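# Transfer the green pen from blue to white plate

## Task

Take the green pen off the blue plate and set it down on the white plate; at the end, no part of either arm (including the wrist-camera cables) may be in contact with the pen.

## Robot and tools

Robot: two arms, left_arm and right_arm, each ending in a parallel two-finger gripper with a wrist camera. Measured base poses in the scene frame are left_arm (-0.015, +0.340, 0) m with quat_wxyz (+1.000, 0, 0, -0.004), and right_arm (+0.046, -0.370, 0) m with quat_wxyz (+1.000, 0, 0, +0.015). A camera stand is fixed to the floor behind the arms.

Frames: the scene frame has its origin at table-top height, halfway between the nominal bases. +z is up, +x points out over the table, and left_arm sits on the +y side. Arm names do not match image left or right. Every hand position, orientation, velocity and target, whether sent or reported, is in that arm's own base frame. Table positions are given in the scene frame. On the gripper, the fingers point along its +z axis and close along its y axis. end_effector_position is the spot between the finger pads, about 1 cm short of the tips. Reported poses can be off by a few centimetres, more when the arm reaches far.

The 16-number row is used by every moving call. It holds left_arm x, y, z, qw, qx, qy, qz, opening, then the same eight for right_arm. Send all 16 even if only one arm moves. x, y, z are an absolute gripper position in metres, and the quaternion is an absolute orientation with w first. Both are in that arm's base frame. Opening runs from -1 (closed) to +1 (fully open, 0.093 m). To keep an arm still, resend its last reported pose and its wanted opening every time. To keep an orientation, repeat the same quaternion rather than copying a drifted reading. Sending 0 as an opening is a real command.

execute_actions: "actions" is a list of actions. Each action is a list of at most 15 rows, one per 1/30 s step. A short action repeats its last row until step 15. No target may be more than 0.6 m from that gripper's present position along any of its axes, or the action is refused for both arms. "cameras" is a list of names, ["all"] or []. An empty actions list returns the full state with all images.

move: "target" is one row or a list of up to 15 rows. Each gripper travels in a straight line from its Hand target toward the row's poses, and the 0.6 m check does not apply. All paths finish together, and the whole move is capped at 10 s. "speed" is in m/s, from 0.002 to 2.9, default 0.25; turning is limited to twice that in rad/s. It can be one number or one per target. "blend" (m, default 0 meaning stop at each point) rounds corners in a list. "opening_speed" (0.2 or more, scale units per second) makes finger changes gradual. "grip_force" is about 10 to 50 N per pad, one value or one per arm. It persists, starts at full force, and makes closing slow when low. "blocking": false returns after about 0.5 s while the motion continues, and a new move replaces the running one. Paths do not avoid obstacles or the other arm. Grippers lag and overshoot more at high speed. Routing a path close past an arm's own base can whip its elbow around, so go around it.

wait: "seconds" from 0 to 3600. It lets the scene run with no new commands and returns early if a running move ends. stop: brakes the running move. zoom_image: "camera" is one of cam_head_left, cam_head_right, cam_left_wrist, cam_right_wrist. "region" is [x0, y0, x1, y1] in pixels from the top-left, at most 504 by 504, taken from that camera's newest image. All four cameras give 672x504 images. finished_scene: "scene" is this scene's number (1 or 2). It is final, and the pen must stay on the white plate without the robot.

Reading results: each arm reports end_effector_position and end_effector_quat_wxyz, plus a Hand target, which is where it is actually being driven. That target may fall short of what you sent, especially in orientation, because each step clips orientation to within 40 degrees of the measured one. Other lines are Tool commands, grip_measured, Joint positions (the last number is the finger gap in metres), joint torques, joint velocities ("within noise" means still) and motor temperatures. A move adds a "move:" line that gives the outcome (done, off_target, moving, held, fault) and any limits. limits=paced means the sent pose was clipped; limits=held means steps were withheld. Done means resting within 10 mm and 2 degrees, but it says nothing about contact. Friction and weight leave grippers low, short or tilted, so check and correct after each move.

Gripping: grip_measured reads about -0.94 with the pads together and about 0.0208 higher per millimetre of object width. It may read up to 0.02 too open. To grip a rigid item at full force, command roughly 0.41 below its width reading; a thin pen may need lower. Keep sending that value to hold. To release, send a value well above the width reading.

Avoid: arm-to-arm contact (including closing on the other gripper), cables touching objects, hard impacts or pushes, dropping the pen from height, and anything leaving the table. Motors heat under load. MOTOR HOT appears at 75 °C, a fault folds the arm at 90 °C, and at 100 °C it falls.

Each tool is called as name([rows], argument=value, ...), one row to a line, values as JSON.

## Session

execute_actions(actions=[])

Scene clock: 0.00 s.
left_arm: end_effector_position=(+0.3446, -0.1938, +0.1429) grip_measured=+1.000 end_effector_quat_wxyz=(+0.419, +0.278, +0.836, -0.221) | right_arm: end_effector_position=(+0.3585, +0.1553, +0.1247) grip_measured=+1.000 end_effector_quat_wxyz=(+0.346, -0.094, +0.883, +0.303)
Joint positions: left_arm=[-0.358 1.38 0.763 -0.016 0.37 0.096 0.093] | right_arm=[0.202 1.439 0.77 -0.046 -0.498 0.219 0.093]
Joint velocities: within noise
Joint torques (N m): no reading
Motor temperatures (°C): left_arm=[26 27 28 29 26 28 26] | right_arm=[27 28 25 26 26 27 27]
Heat: left arm: 29 °C; right arm: 28 °C.
Hand target: left_arm +0.3458, -0.1942, +0.1462; +0.421, +0.278, +0.834, -0.220 | right_arm +0.3603, +0.1556, +0.1286; +0.351, -0.096, +0.881, +0.303
Tool commands: left_gripper/opening=+1.0 right_gripper/opening=+1.0

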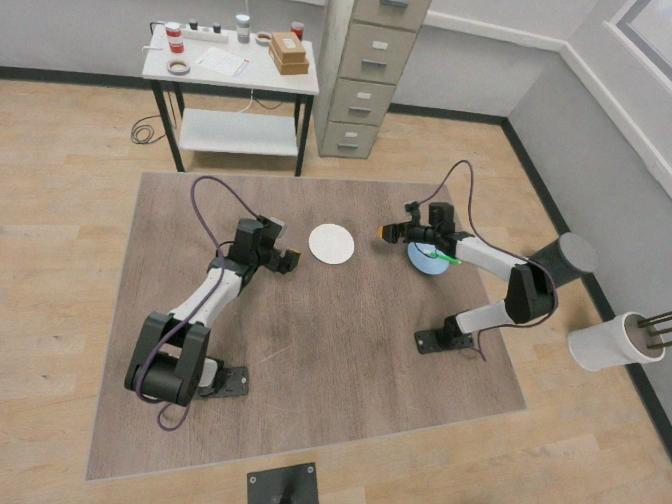

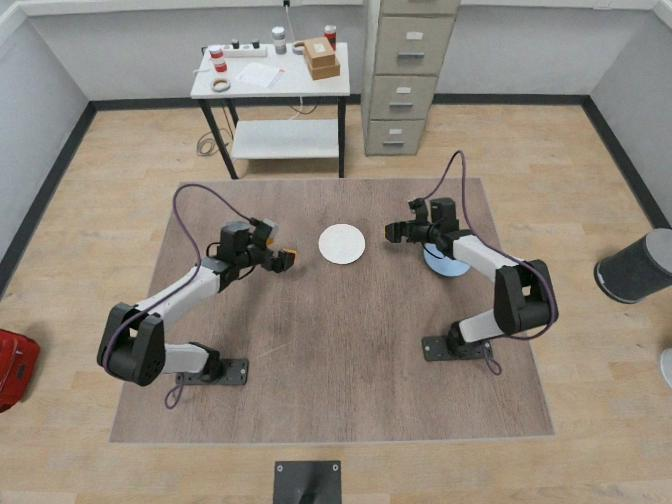

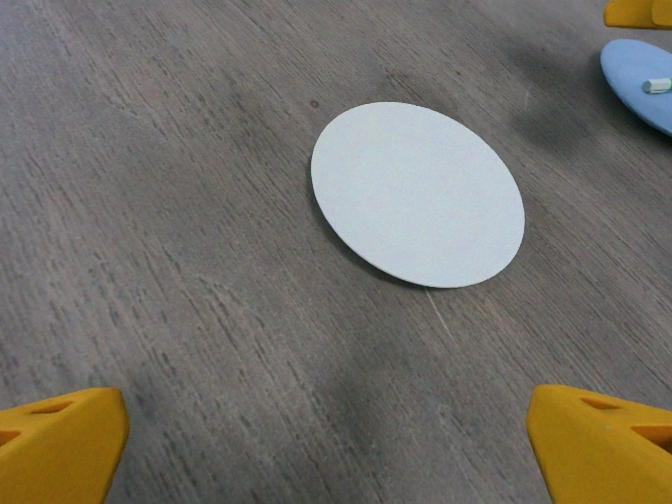

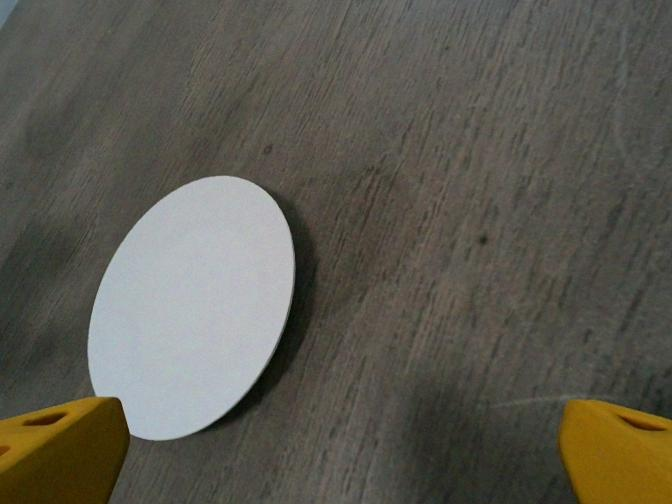

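move(target=[0.31,-0.03,0.146,0.421,0.278,0.834,-0.220,1,0.30,-0.03,0.135,0,-0.53,0.848,0,0.3], cameras=["all"])

Scene clock: 11.53 s.
left_arm: end_effector_position=(+0.3075, -0.0307, +0.1381) grip_measured=+1.000 end_effector_quat_wxyz=(+0.419, +0.273, +0.839, -0.213) | right_arm: end_effector_position=(+0.2954, -0.0253, +0.1323) grip_measured=+0.302 end_effector_quat_wxyz=(+0.006, -0.528, +0.849, +0.004)
Joint positions: left_arm=[0.315 1.246 0.724 -0.455 0.833 0.675 0.093] | right_arm=[-0.093 1.659 1.411 -1.319 -0.013 -1.206 0.06]
Joint torques (N m): left_arm=[0.69 -2.58 10.96 1.28 0.81 0.25] | right_arm=[-0.25 -5.75 8.28 0.1 0 -0.05]
Heat: left arm: 32 °C; right arm: 29 °C.
Hand target: left_arm +0.3095, -0.0307, +0.1462; +0.422, +0.277, +0.834, -0.222 | right_arm +0.2988, -0.0298, +0.1365; +0.001, -0.531, +0.847, -0.002
Off the commanded pose: left_arm 0.008 m, 1 deg | right_arm 0.007 m, 1 deg.
move: done

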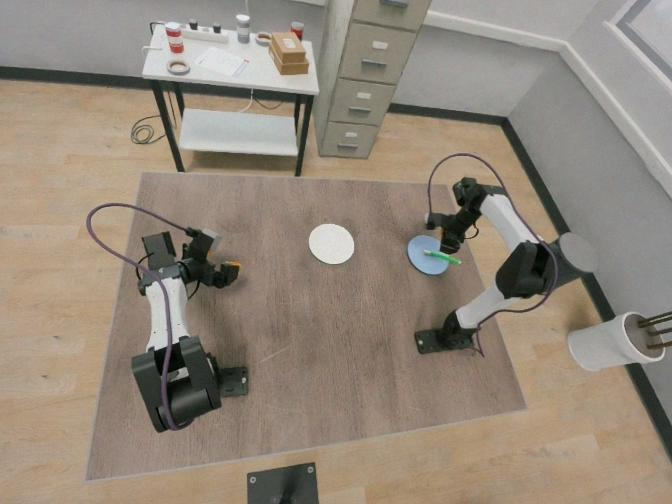

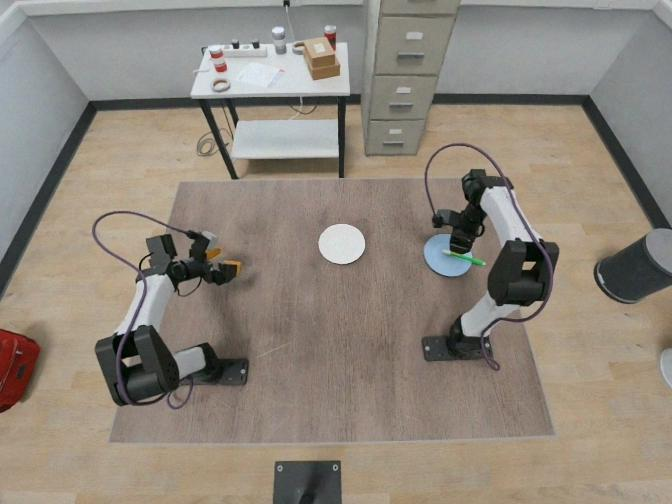

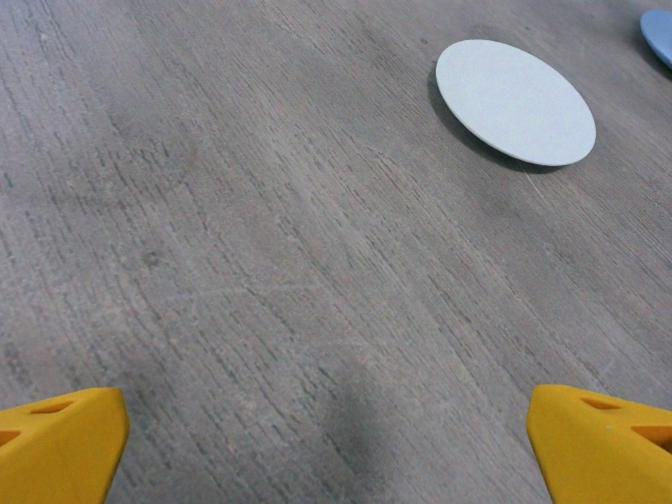

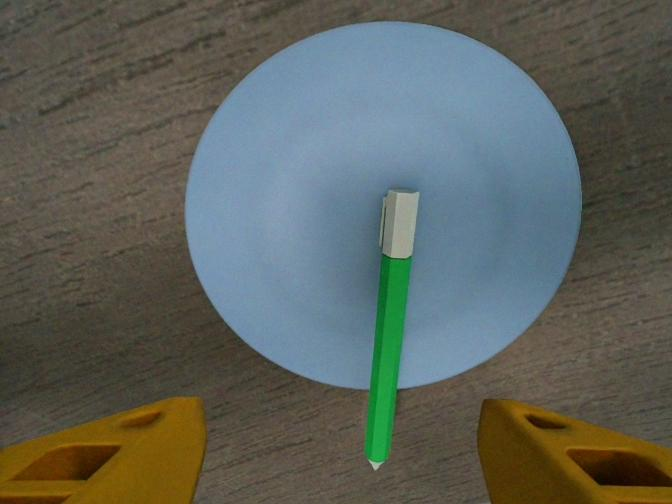

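move(target=[0.3095,-0.0307,0.1462,0.422,0.277,0.834,-0.222,1,0.308,-0.05,0.05,0,-0.485,0.875,0,0.3], cameras=["cam_right_wrist"])

Scene clock: 21.40 s.
left_arm: end_effector_position=(+0.3075, -0.0307, +0.1381) grip_measured=+1.000 end_effector_quat_wxyz=(+0.419, +0.273, +0.839, -0.213) | right_arm: end_effector_position=(+0.3089, -0.0470, +0.0587) grip_measured=+0.302 end_effector_quat_wxyz=(+0.007, -0.491, +0.871, +0.002)
Joint positions: left_arm=[0.315 1.246 0.724 -0.455 0.833 0.675 0.093] | right_arm=[-0.157 1.756 1.227 -1.034 -0.011 -1.184 0.06]
Joint torques (N m): left_arm=[0.72 -2.76 10.66 1.33 0.82 0.2] | right_arm=[-0.09 -6.57 3.9 0.61 -0.02 0.2]
Heat: left arm: 31 °C; right arm: 30 °C.
Hand target: left_arm +0.3095, -0.0307, +0.1461; +0.423, +0.276, +0.834, -0.221 | right_arm +0.3077, -0.0500, +0.0503; -0.001, -0.485, +0.874, +0.000
Off the commanded pose: left_arm 0.008 m, 1 deg | right_arm 0.009 m, 1 deg.
move: done

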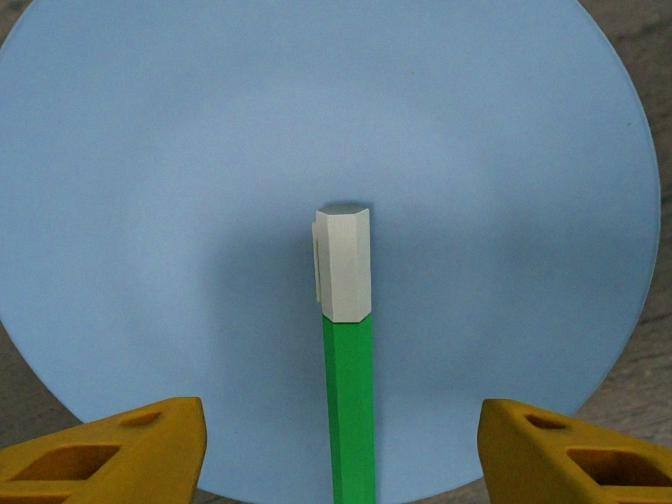

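move([
  [0.3095,-0.0307,0.1462,0.422,0.277,0.834,-0.222,1,0.308,-0.0515,0.043,0,-0.495,0.869,0,0.3],
  [0.3095,-0.0307,0.1462,0.422,0.277,0.834,-0.222,1,0.308,-0.0515,0.043,0,-0.495,0.869,0,-1],
], opening_speed=1.2, speed=0.08, cameras=["cam_right_wrist"])

Scene clock: 30.00 s.
left_arm: end_effector_position=(+0.3075, -0.0307, +0.1381) grip_measured=+1.000 end_effector_quat_wxyz=(+0.419, +0.273, +0.839, -0.213) | right_arm: end_effector_position=(+0.3098, -0.0482, +0.0521) grip_measured=-0.977 end_effector_quat_wxyz=(+0.008, -0.492, +0.871, +0.001)
Joint positions: left_arm=[0.315 1.246 0.724 -0.455 0.833 0.675 0.093] | right_arm=[-0.16 1.766 1.211 -1.006 -0.011 -1.189 0]
Joint torques (N m): left_arm=[0.7 -2.73 10.66 1.33 0.81 0.2] | right_arm=[-0.18 -6.6 3.71 0.62 -0.04 -0.05]
Heat: left arm: 32 °C; right arm: 30 °C.
Hand target: left_arm +0.3095, -0.0307, +0.1461; +0.423, +0.276, +0.834, -0.221 | right_arm +0.3077, -0.0514, +0.0431; +0.000, -0.495, +0.869, +0.000
Off the commanded pose: left_arm 0.008 m, 1 deg | right_arm 0.010 m, 1 deg.
move: done

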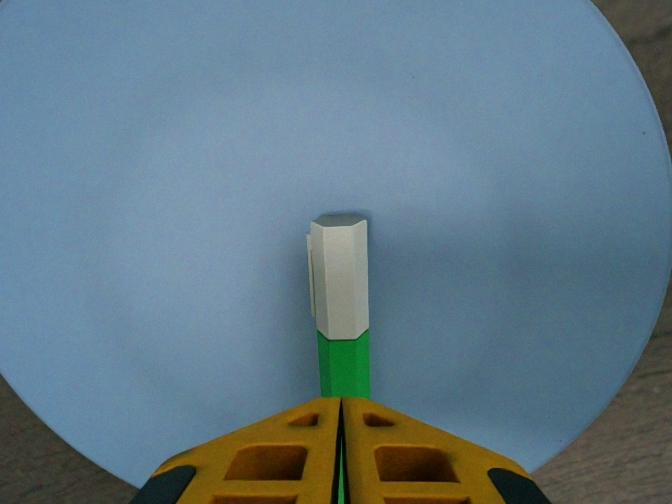

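move([
  [0.3095,-0.0307,0.1462,0.422,0.277,0.834,-0.222,1,0.308,-0.0515,0.043,0,-0.495,0.869,0,0.1],
  [0.3095,-0.0307,0.1462,0.422,0.277,0.834,-0.222,1,0.308,-0.0515,0.028,0,-0.495,0.869,0,0.1],
  [0.3095,-0.0307,0.1462,0.422,0.277,0.834,-0.222,1,0.308,-0.0515,0.028,0,-0.495,0.869,0,-1],
], opening_speed=1.2, speed=0.08, cameras=["cam_right_wrist"])

Scene clock: 39.77 s.
left_arm: end_effector_position=(+0.3075, -0.0307, +0.1381) grip_measured=+1.000 end_effector_quat_wxyz=(+0.419, +0.273, +0.839, -0.213) | right_arm: end_effector_position=(+0.3103, -0.0483, +0.0368) grip_measured=-0.939 end_effector_quat_wxyz=(+0.008, -0.492, +0.871, +0.001)
Joint positions: left_arm=[0.315 1.246 0.724 -0.455 0.833 0.675 0.093] | right_arm=[-0.16 1.787 1.173 -0.946 -0.011 -1.189 0]
Joint torques (N m): left_arm=[0.72 -2.74 10.66 1.32 0.81 0.21] | right_arm=[-0.17 -6.71 3.7 0.61 -0.04 -0.05]
Motor temperatures (°C): left_arm=[26 29 33 31 27 28 26] | right_arm=[27 31 28 27 26 27 27]
Heat: left arm: 33 °C; right arm: 31 °C.
Hand target: left_arm +0.3095, -0.0307, +0.1461; +0.423, +0.276, +0.834, -0.221 | right_arm +0.3081, -0.0514, +0.0284; +0.000, -0.495, +0.869, +0.000
Off the commanded pose: left_arm 0.008 m, 1 deg | right_arm 0.010 m, 1 deg.
move: done

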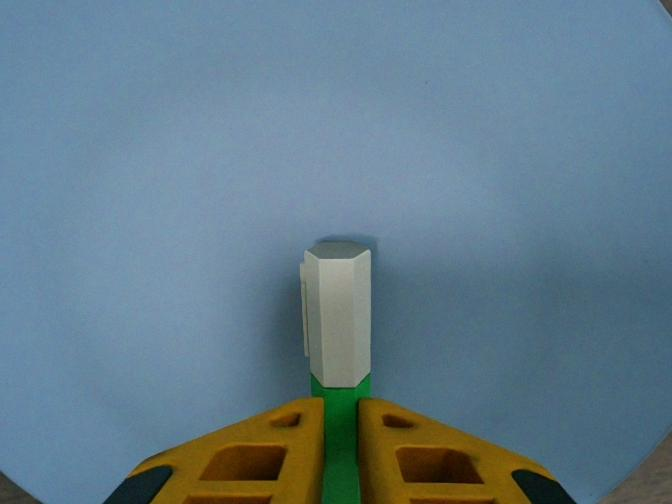

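move([
  [0.3095,-0.0307,0.1462,0.422,0.277,0.834,-0.222,1,0.308,-0.0515,0.10,0,-0.495,0.869,0,-1],
  [0.3095,-0.0307,0.1462,0.422,0.277,0.834,-0.222,1,0.405,0.335,0.085,0,-0.342,0.94,0,-1],
], blend=0.03, cameras=["cam_right_wrist","cam_head_right"])

Scene clock: 50.57 s.
left_arm: end_effector_position=(+0.3074, -0.0309, +0.1383) grip_measured=+1.000 end_effector_quat_wxyz=(+0.419, +0.273, +0.839, -0.214) | right_arm: end_effector_position=(+0.4025, +0.3401, +0.0892) grip_measured=-0.947 end_effector_quat_wxyz=(+0.072, -0.353, +0.932, +0.034)
Joint positions: left_arm=[0.315 1.246 0.724 -0.455 0.835 0.675 0.093] | right_arm=[0.696 2.67 2.817 -1.56 -0.018 -0.028 0]
Joint torques (N m): left_arm=[0.7 -2.74 10.67 1.33 0.82 0.2] | right_arm=[-0.21 -12.67 8.13 0.51 0.02 0.2]
Heat: left arm: 33 °C; right arm: 32 °C.
Hand target: left_arm +0.3095, -0.0309, +0.1463; +0.423, +0.277, +0.834, -0.222 | right_arm +0.4039, +0.3354, +0.0844; +0.065, -0.346, +0.936, +0.027
Off the commanded pose: left_arm 0.008 m, 1 deg | right_arm 0.007 m, 9 deg.
joint sent to its limit (right arm) — joint 4 (wrist pitch), lower limit. The joint targets are off in orientation, not in position.
move: off_target (right_arm)
Images, in order (width x height): cam_head_right 672x504, cam_right_wrist 672x504.

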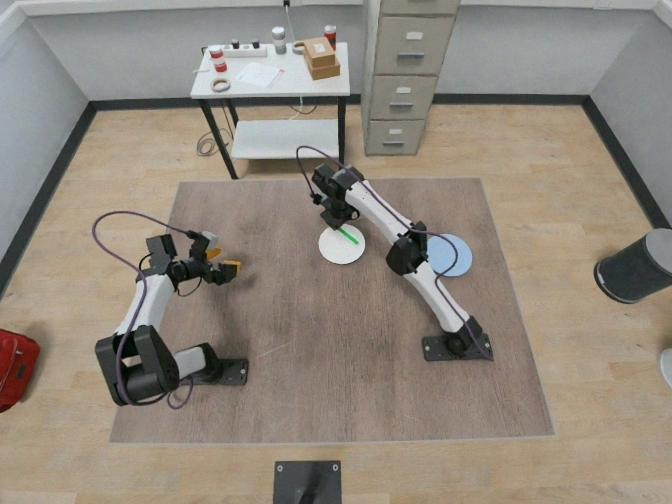

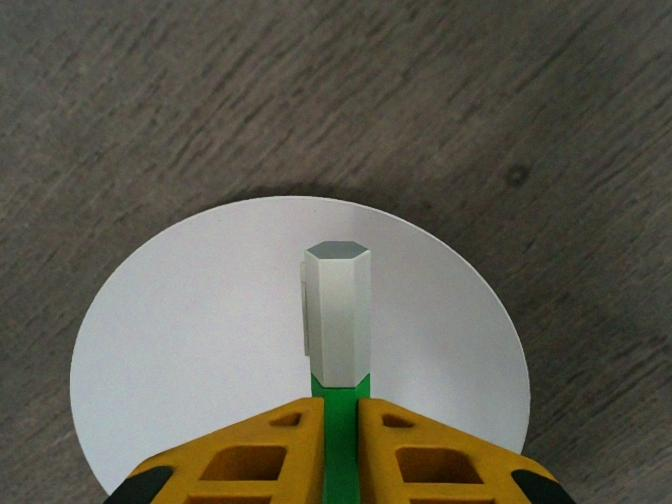

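move(target=[0.3095,-0.0309,0.1463,0.423,0.277,0.834,-0.222,1,0.412,0.359,0.043,0,-0.342,0.94,0,-1], speed=0.1, cameras=["cam_right_wrist"])

Scene clock: 59.87 s.
left_arm: end_effector_position=(+0.3074, -0.0309, +0.1383) grip_measured=+1.000 end_effector_quat_wxyz=(+0.419, +0.273, +0.839, -0.214) | right_arm: end_effector_position=(+0.4025, +0.3493, +0.0487) grip_measured=-0.947 end_effector_quat_wxyz=(+0.051, -0.344, +0.937, +0.028)
Joint positions: left_arm=[0.315 1.246 0.724 -0.455 0.835 0.675 0.093] | right_arm=[0.71 2.762 2.837 -1.531 -0.016 0.008 0]
Joint torques (N m): left_arm=[0.66 -2.84 10.51 1.36 0.8 0.18] | right_arm=[0.77 -12.82 7.88 1.15 0.07 0.2]
Heat: left arm: 34 °C; right arm: 35 °C.
Hand target: left_arm +0.3095, -0.0309, +0.1463; +0.423, +0.276, +0.834, -0.222 | right_arm +0.4110, +0.3579, +0.0433; +0.072, -0.341, +0.937, +0.028
Off the commanded pose: left_arm 0.008 m, 1 deg | right_arm 0.015 m, 7 deg.
elbow stopped short (right arm): the move would have taken joint 3 (elbow) straighter than the controller allows.
move: off_target (right_arm)

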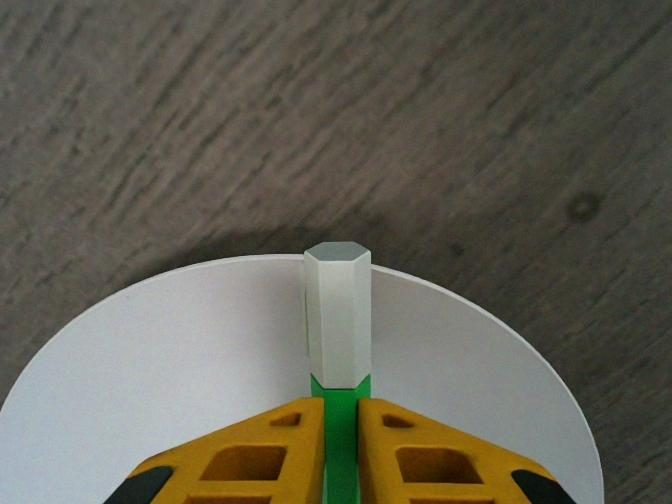

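move(target=[0.3095,-0.0309,0.1463,0.423,0.277,0.834,-0.222,1,0.388,0.352,0.030,0.03,-0.342,0.939,0.01,-1], speed=0.08, cameras=["cam_right_wrist","cam_head_left"])

Scene clock: 69.60 s.
left_arm: end_effector_position=(+0.3074, -0.0309, +0.1383) grip_measured=+1.000 end_effector_quat_wxyz=(+0.419, +0.273, +0.839, -0.214) | right_arm: end_effector_position=(+0.3978, +0.3538, +0.0433) grip_measured=-0.947 end_effector_quat_wxyz=(+0.051, -0.340, +0.939, +0.017)
Joint positions: left_arm=[0.315 1.246 0.724 -0.455 0.835 0.675 0.093] | right_arm=[0.729 2.761 2.814 -1.517 0.007 0.034 0]
Joint torques (N m): left_arm=[0.68 -2.85 10.5 1.36 0.8 0.18] | right_arm=[0.92 -14.89 2.63 0.59 0.02 0.19]
Motor temperatures (°C): left_arm=[26 29 35 32 27 28 26] | right_arm=[27 39 30 27 26 27 28]
Heat: left arm: 35 °C; right arm: 39 °C.
Hand target: left_arm +0.3095, -0.0309, +0.1463; +0.423, +0.276, +0.834, -0.222 | right_arm +0.3895, +0.3507, +0.0303; +0.030, -0.340, +0.940, +0.004
Off the commanded pose: left_arm 0.008 m, 1 deg | right_arm 0.017 m, 3 deg.
move: off_target (right_arm)
Images, in order (width x height): cam_head_left 672x504, cam_right_wrist 672x504.

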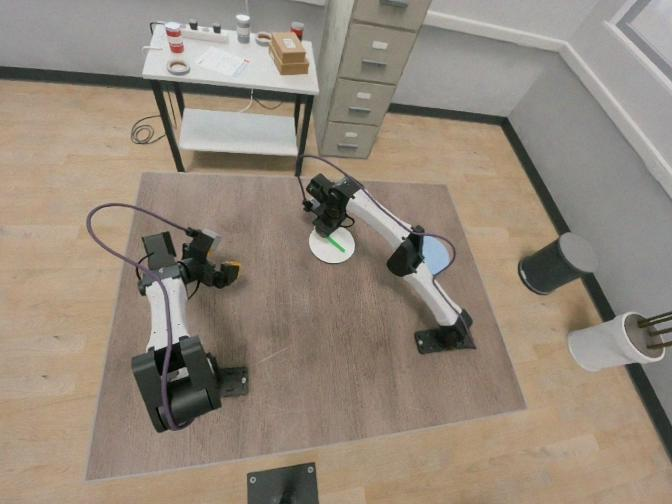

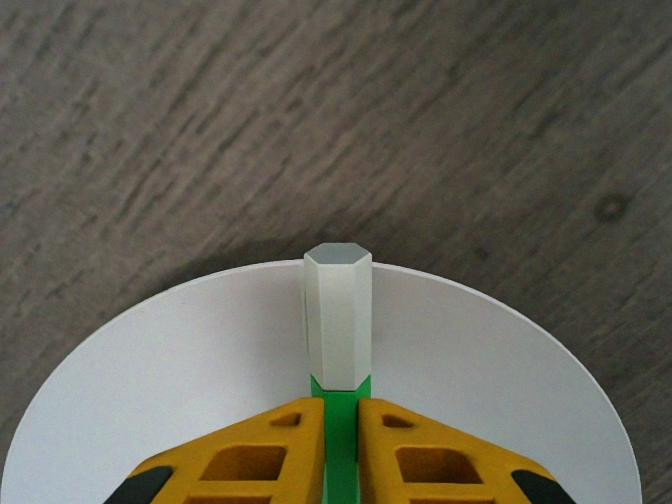

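move([
  [0.3095,-0.0309,0.1463,0.423,0.277,0.834,-0.222,1,0.374,0.335,0.034,0.03,-0.342,0.939,0.01,-1],
  [0.3095,-0.0309,0.1463,0.423,0.277,0.834,-0.222,1,0.374,0.335,0.024,0.03,-0.342,0.939,0.01,-1],
], speed=0.08, blend=0.005, cameras=["cam_right_wrist"])

Scene clock: 76.87 s.
left_arm: end_effector_position=(+0.3074, -0.0309, +0.1383) grip_measured=+1.000 end_effector_quat_wxyz=(+0.419, +0.273, +0.839, -0.214) | right_arm: end_effector_position=(+0.3759, +0.3342, +0.0383) grip_measured=-0.947 end_effector_quat_wxyz=(+0.036, -0.340, +0.940, +0.011)
Joint positions: left_arm=[0.315 1.246 0.724 -0.455 0.835 0.675 0.093] | right_arm=[0.729 2.509 2.31 -1.298 0.007 0.034 0]
Joint torques (N m): left_arm=[0.66 -2.85 10.51 1.36 0.8 0.18] | right_arm=[0.38 -13.59 2.74 0.98 -0.11 0.07]
Heat: left arm: 35 °C; right arm: 42 °C.
Hand target: left_arm +0.3095, -0.0309, +0.1463; +0.423, +0.276, +0.834, -0.222 | right_arm +0.3738, +0.3347, +0.0244; +0.030, -0.342, +0.939, +0.010
Off the commanded pose: left_arm 0.008 m, 1 deg | right_arm 0.014 m, 1 deg.
move: off_target (right_arm)

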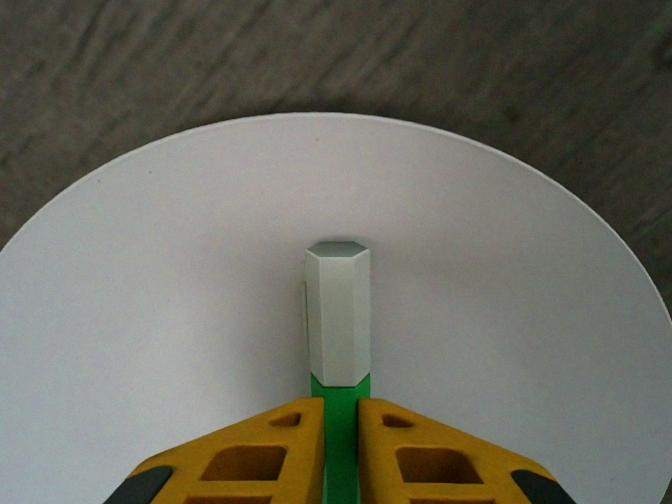

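move([
  [0.3095,-0.0309,0.1463,0.423,0.277,0.834,-0.222,1,0.381,0.341,0.018,0.02,-0.342,0.939,0.005,-1],
  [0.3095,-0.0309,0.1463,0.423,0.277,0.834,-0.222,1,0.381,0.341,0.018,0.02,-0.342,0.939,0.005,0.0],
  [0.3095,-0.0309,0.1463,0.423,0.277,0.834,-0.222,1,0.376,0.336,0.10,0.04,-0.342,0.939,0.01,0.0],
], speed=[0.06,0.1,0.2], opening_speed=1, cameras=["cam_right_wrist"])

Scene clock: 85.73 s.
left_arm: end_effector_position=(+0.3074, -0.0309, +0.1383) grip_measured=+1.000 end_effector_quat_wxyz=(+0.419, +0.273, +0.839, -0.214) | right_arm: end_effector_position=(+0.3784, +0.3332, +0.0888) grip_measured=-0.002 end_effector_quat_wxyz=(+0.041, -0.341, +0.939, +0.008)
Joint positions: left_arm=[0.315 1.246 0.724 -0.455 0.835 0.675 0.093] | right_arm=[0.727 2.588 2.662 -1.563 0.015 0.029 0.045]
Joint torques (N m): left_arm=[0.68 -2.85 10.51 1.36 0.8 0.19] | right_arm=[0.72 -15.46 7.76 0.33 -0.09 0.09]
Motor temperatures (°C): left_arm=[26 29 35 32 27 28 26] | right_arm=[27 44 29 27 26 27 28]
Heat: left arm: 35 °C; right arm: 44 °C.
Hand target: left_arm +0.3095, -0.0309, +0.1463; +0.423, +0.276, +0.834, -0.222 | right_arm +0.3757, +0.3356, +0.0995; +0.047, -0.344, +0.938, +0.012
Off the commanded pose: left_arm 0.008 m, 1 deg | right_arm 0.012 m, 0 deg.
joint sent to its limit (right arm) — joint 4 (wrist pitch), lower limit. The joint targets still meet the commanded pose.
move: off_target (right_arm); target 2's new opening was sent with right_arm's hand 0.021 m and 1 deg from that target

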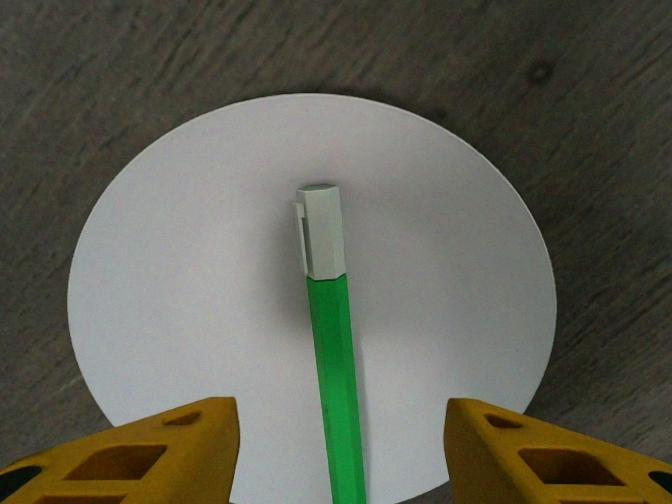

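On the plate, with slight tip overhang; stable.

finished_scene(scene=2)

The scene is finished: the task was done.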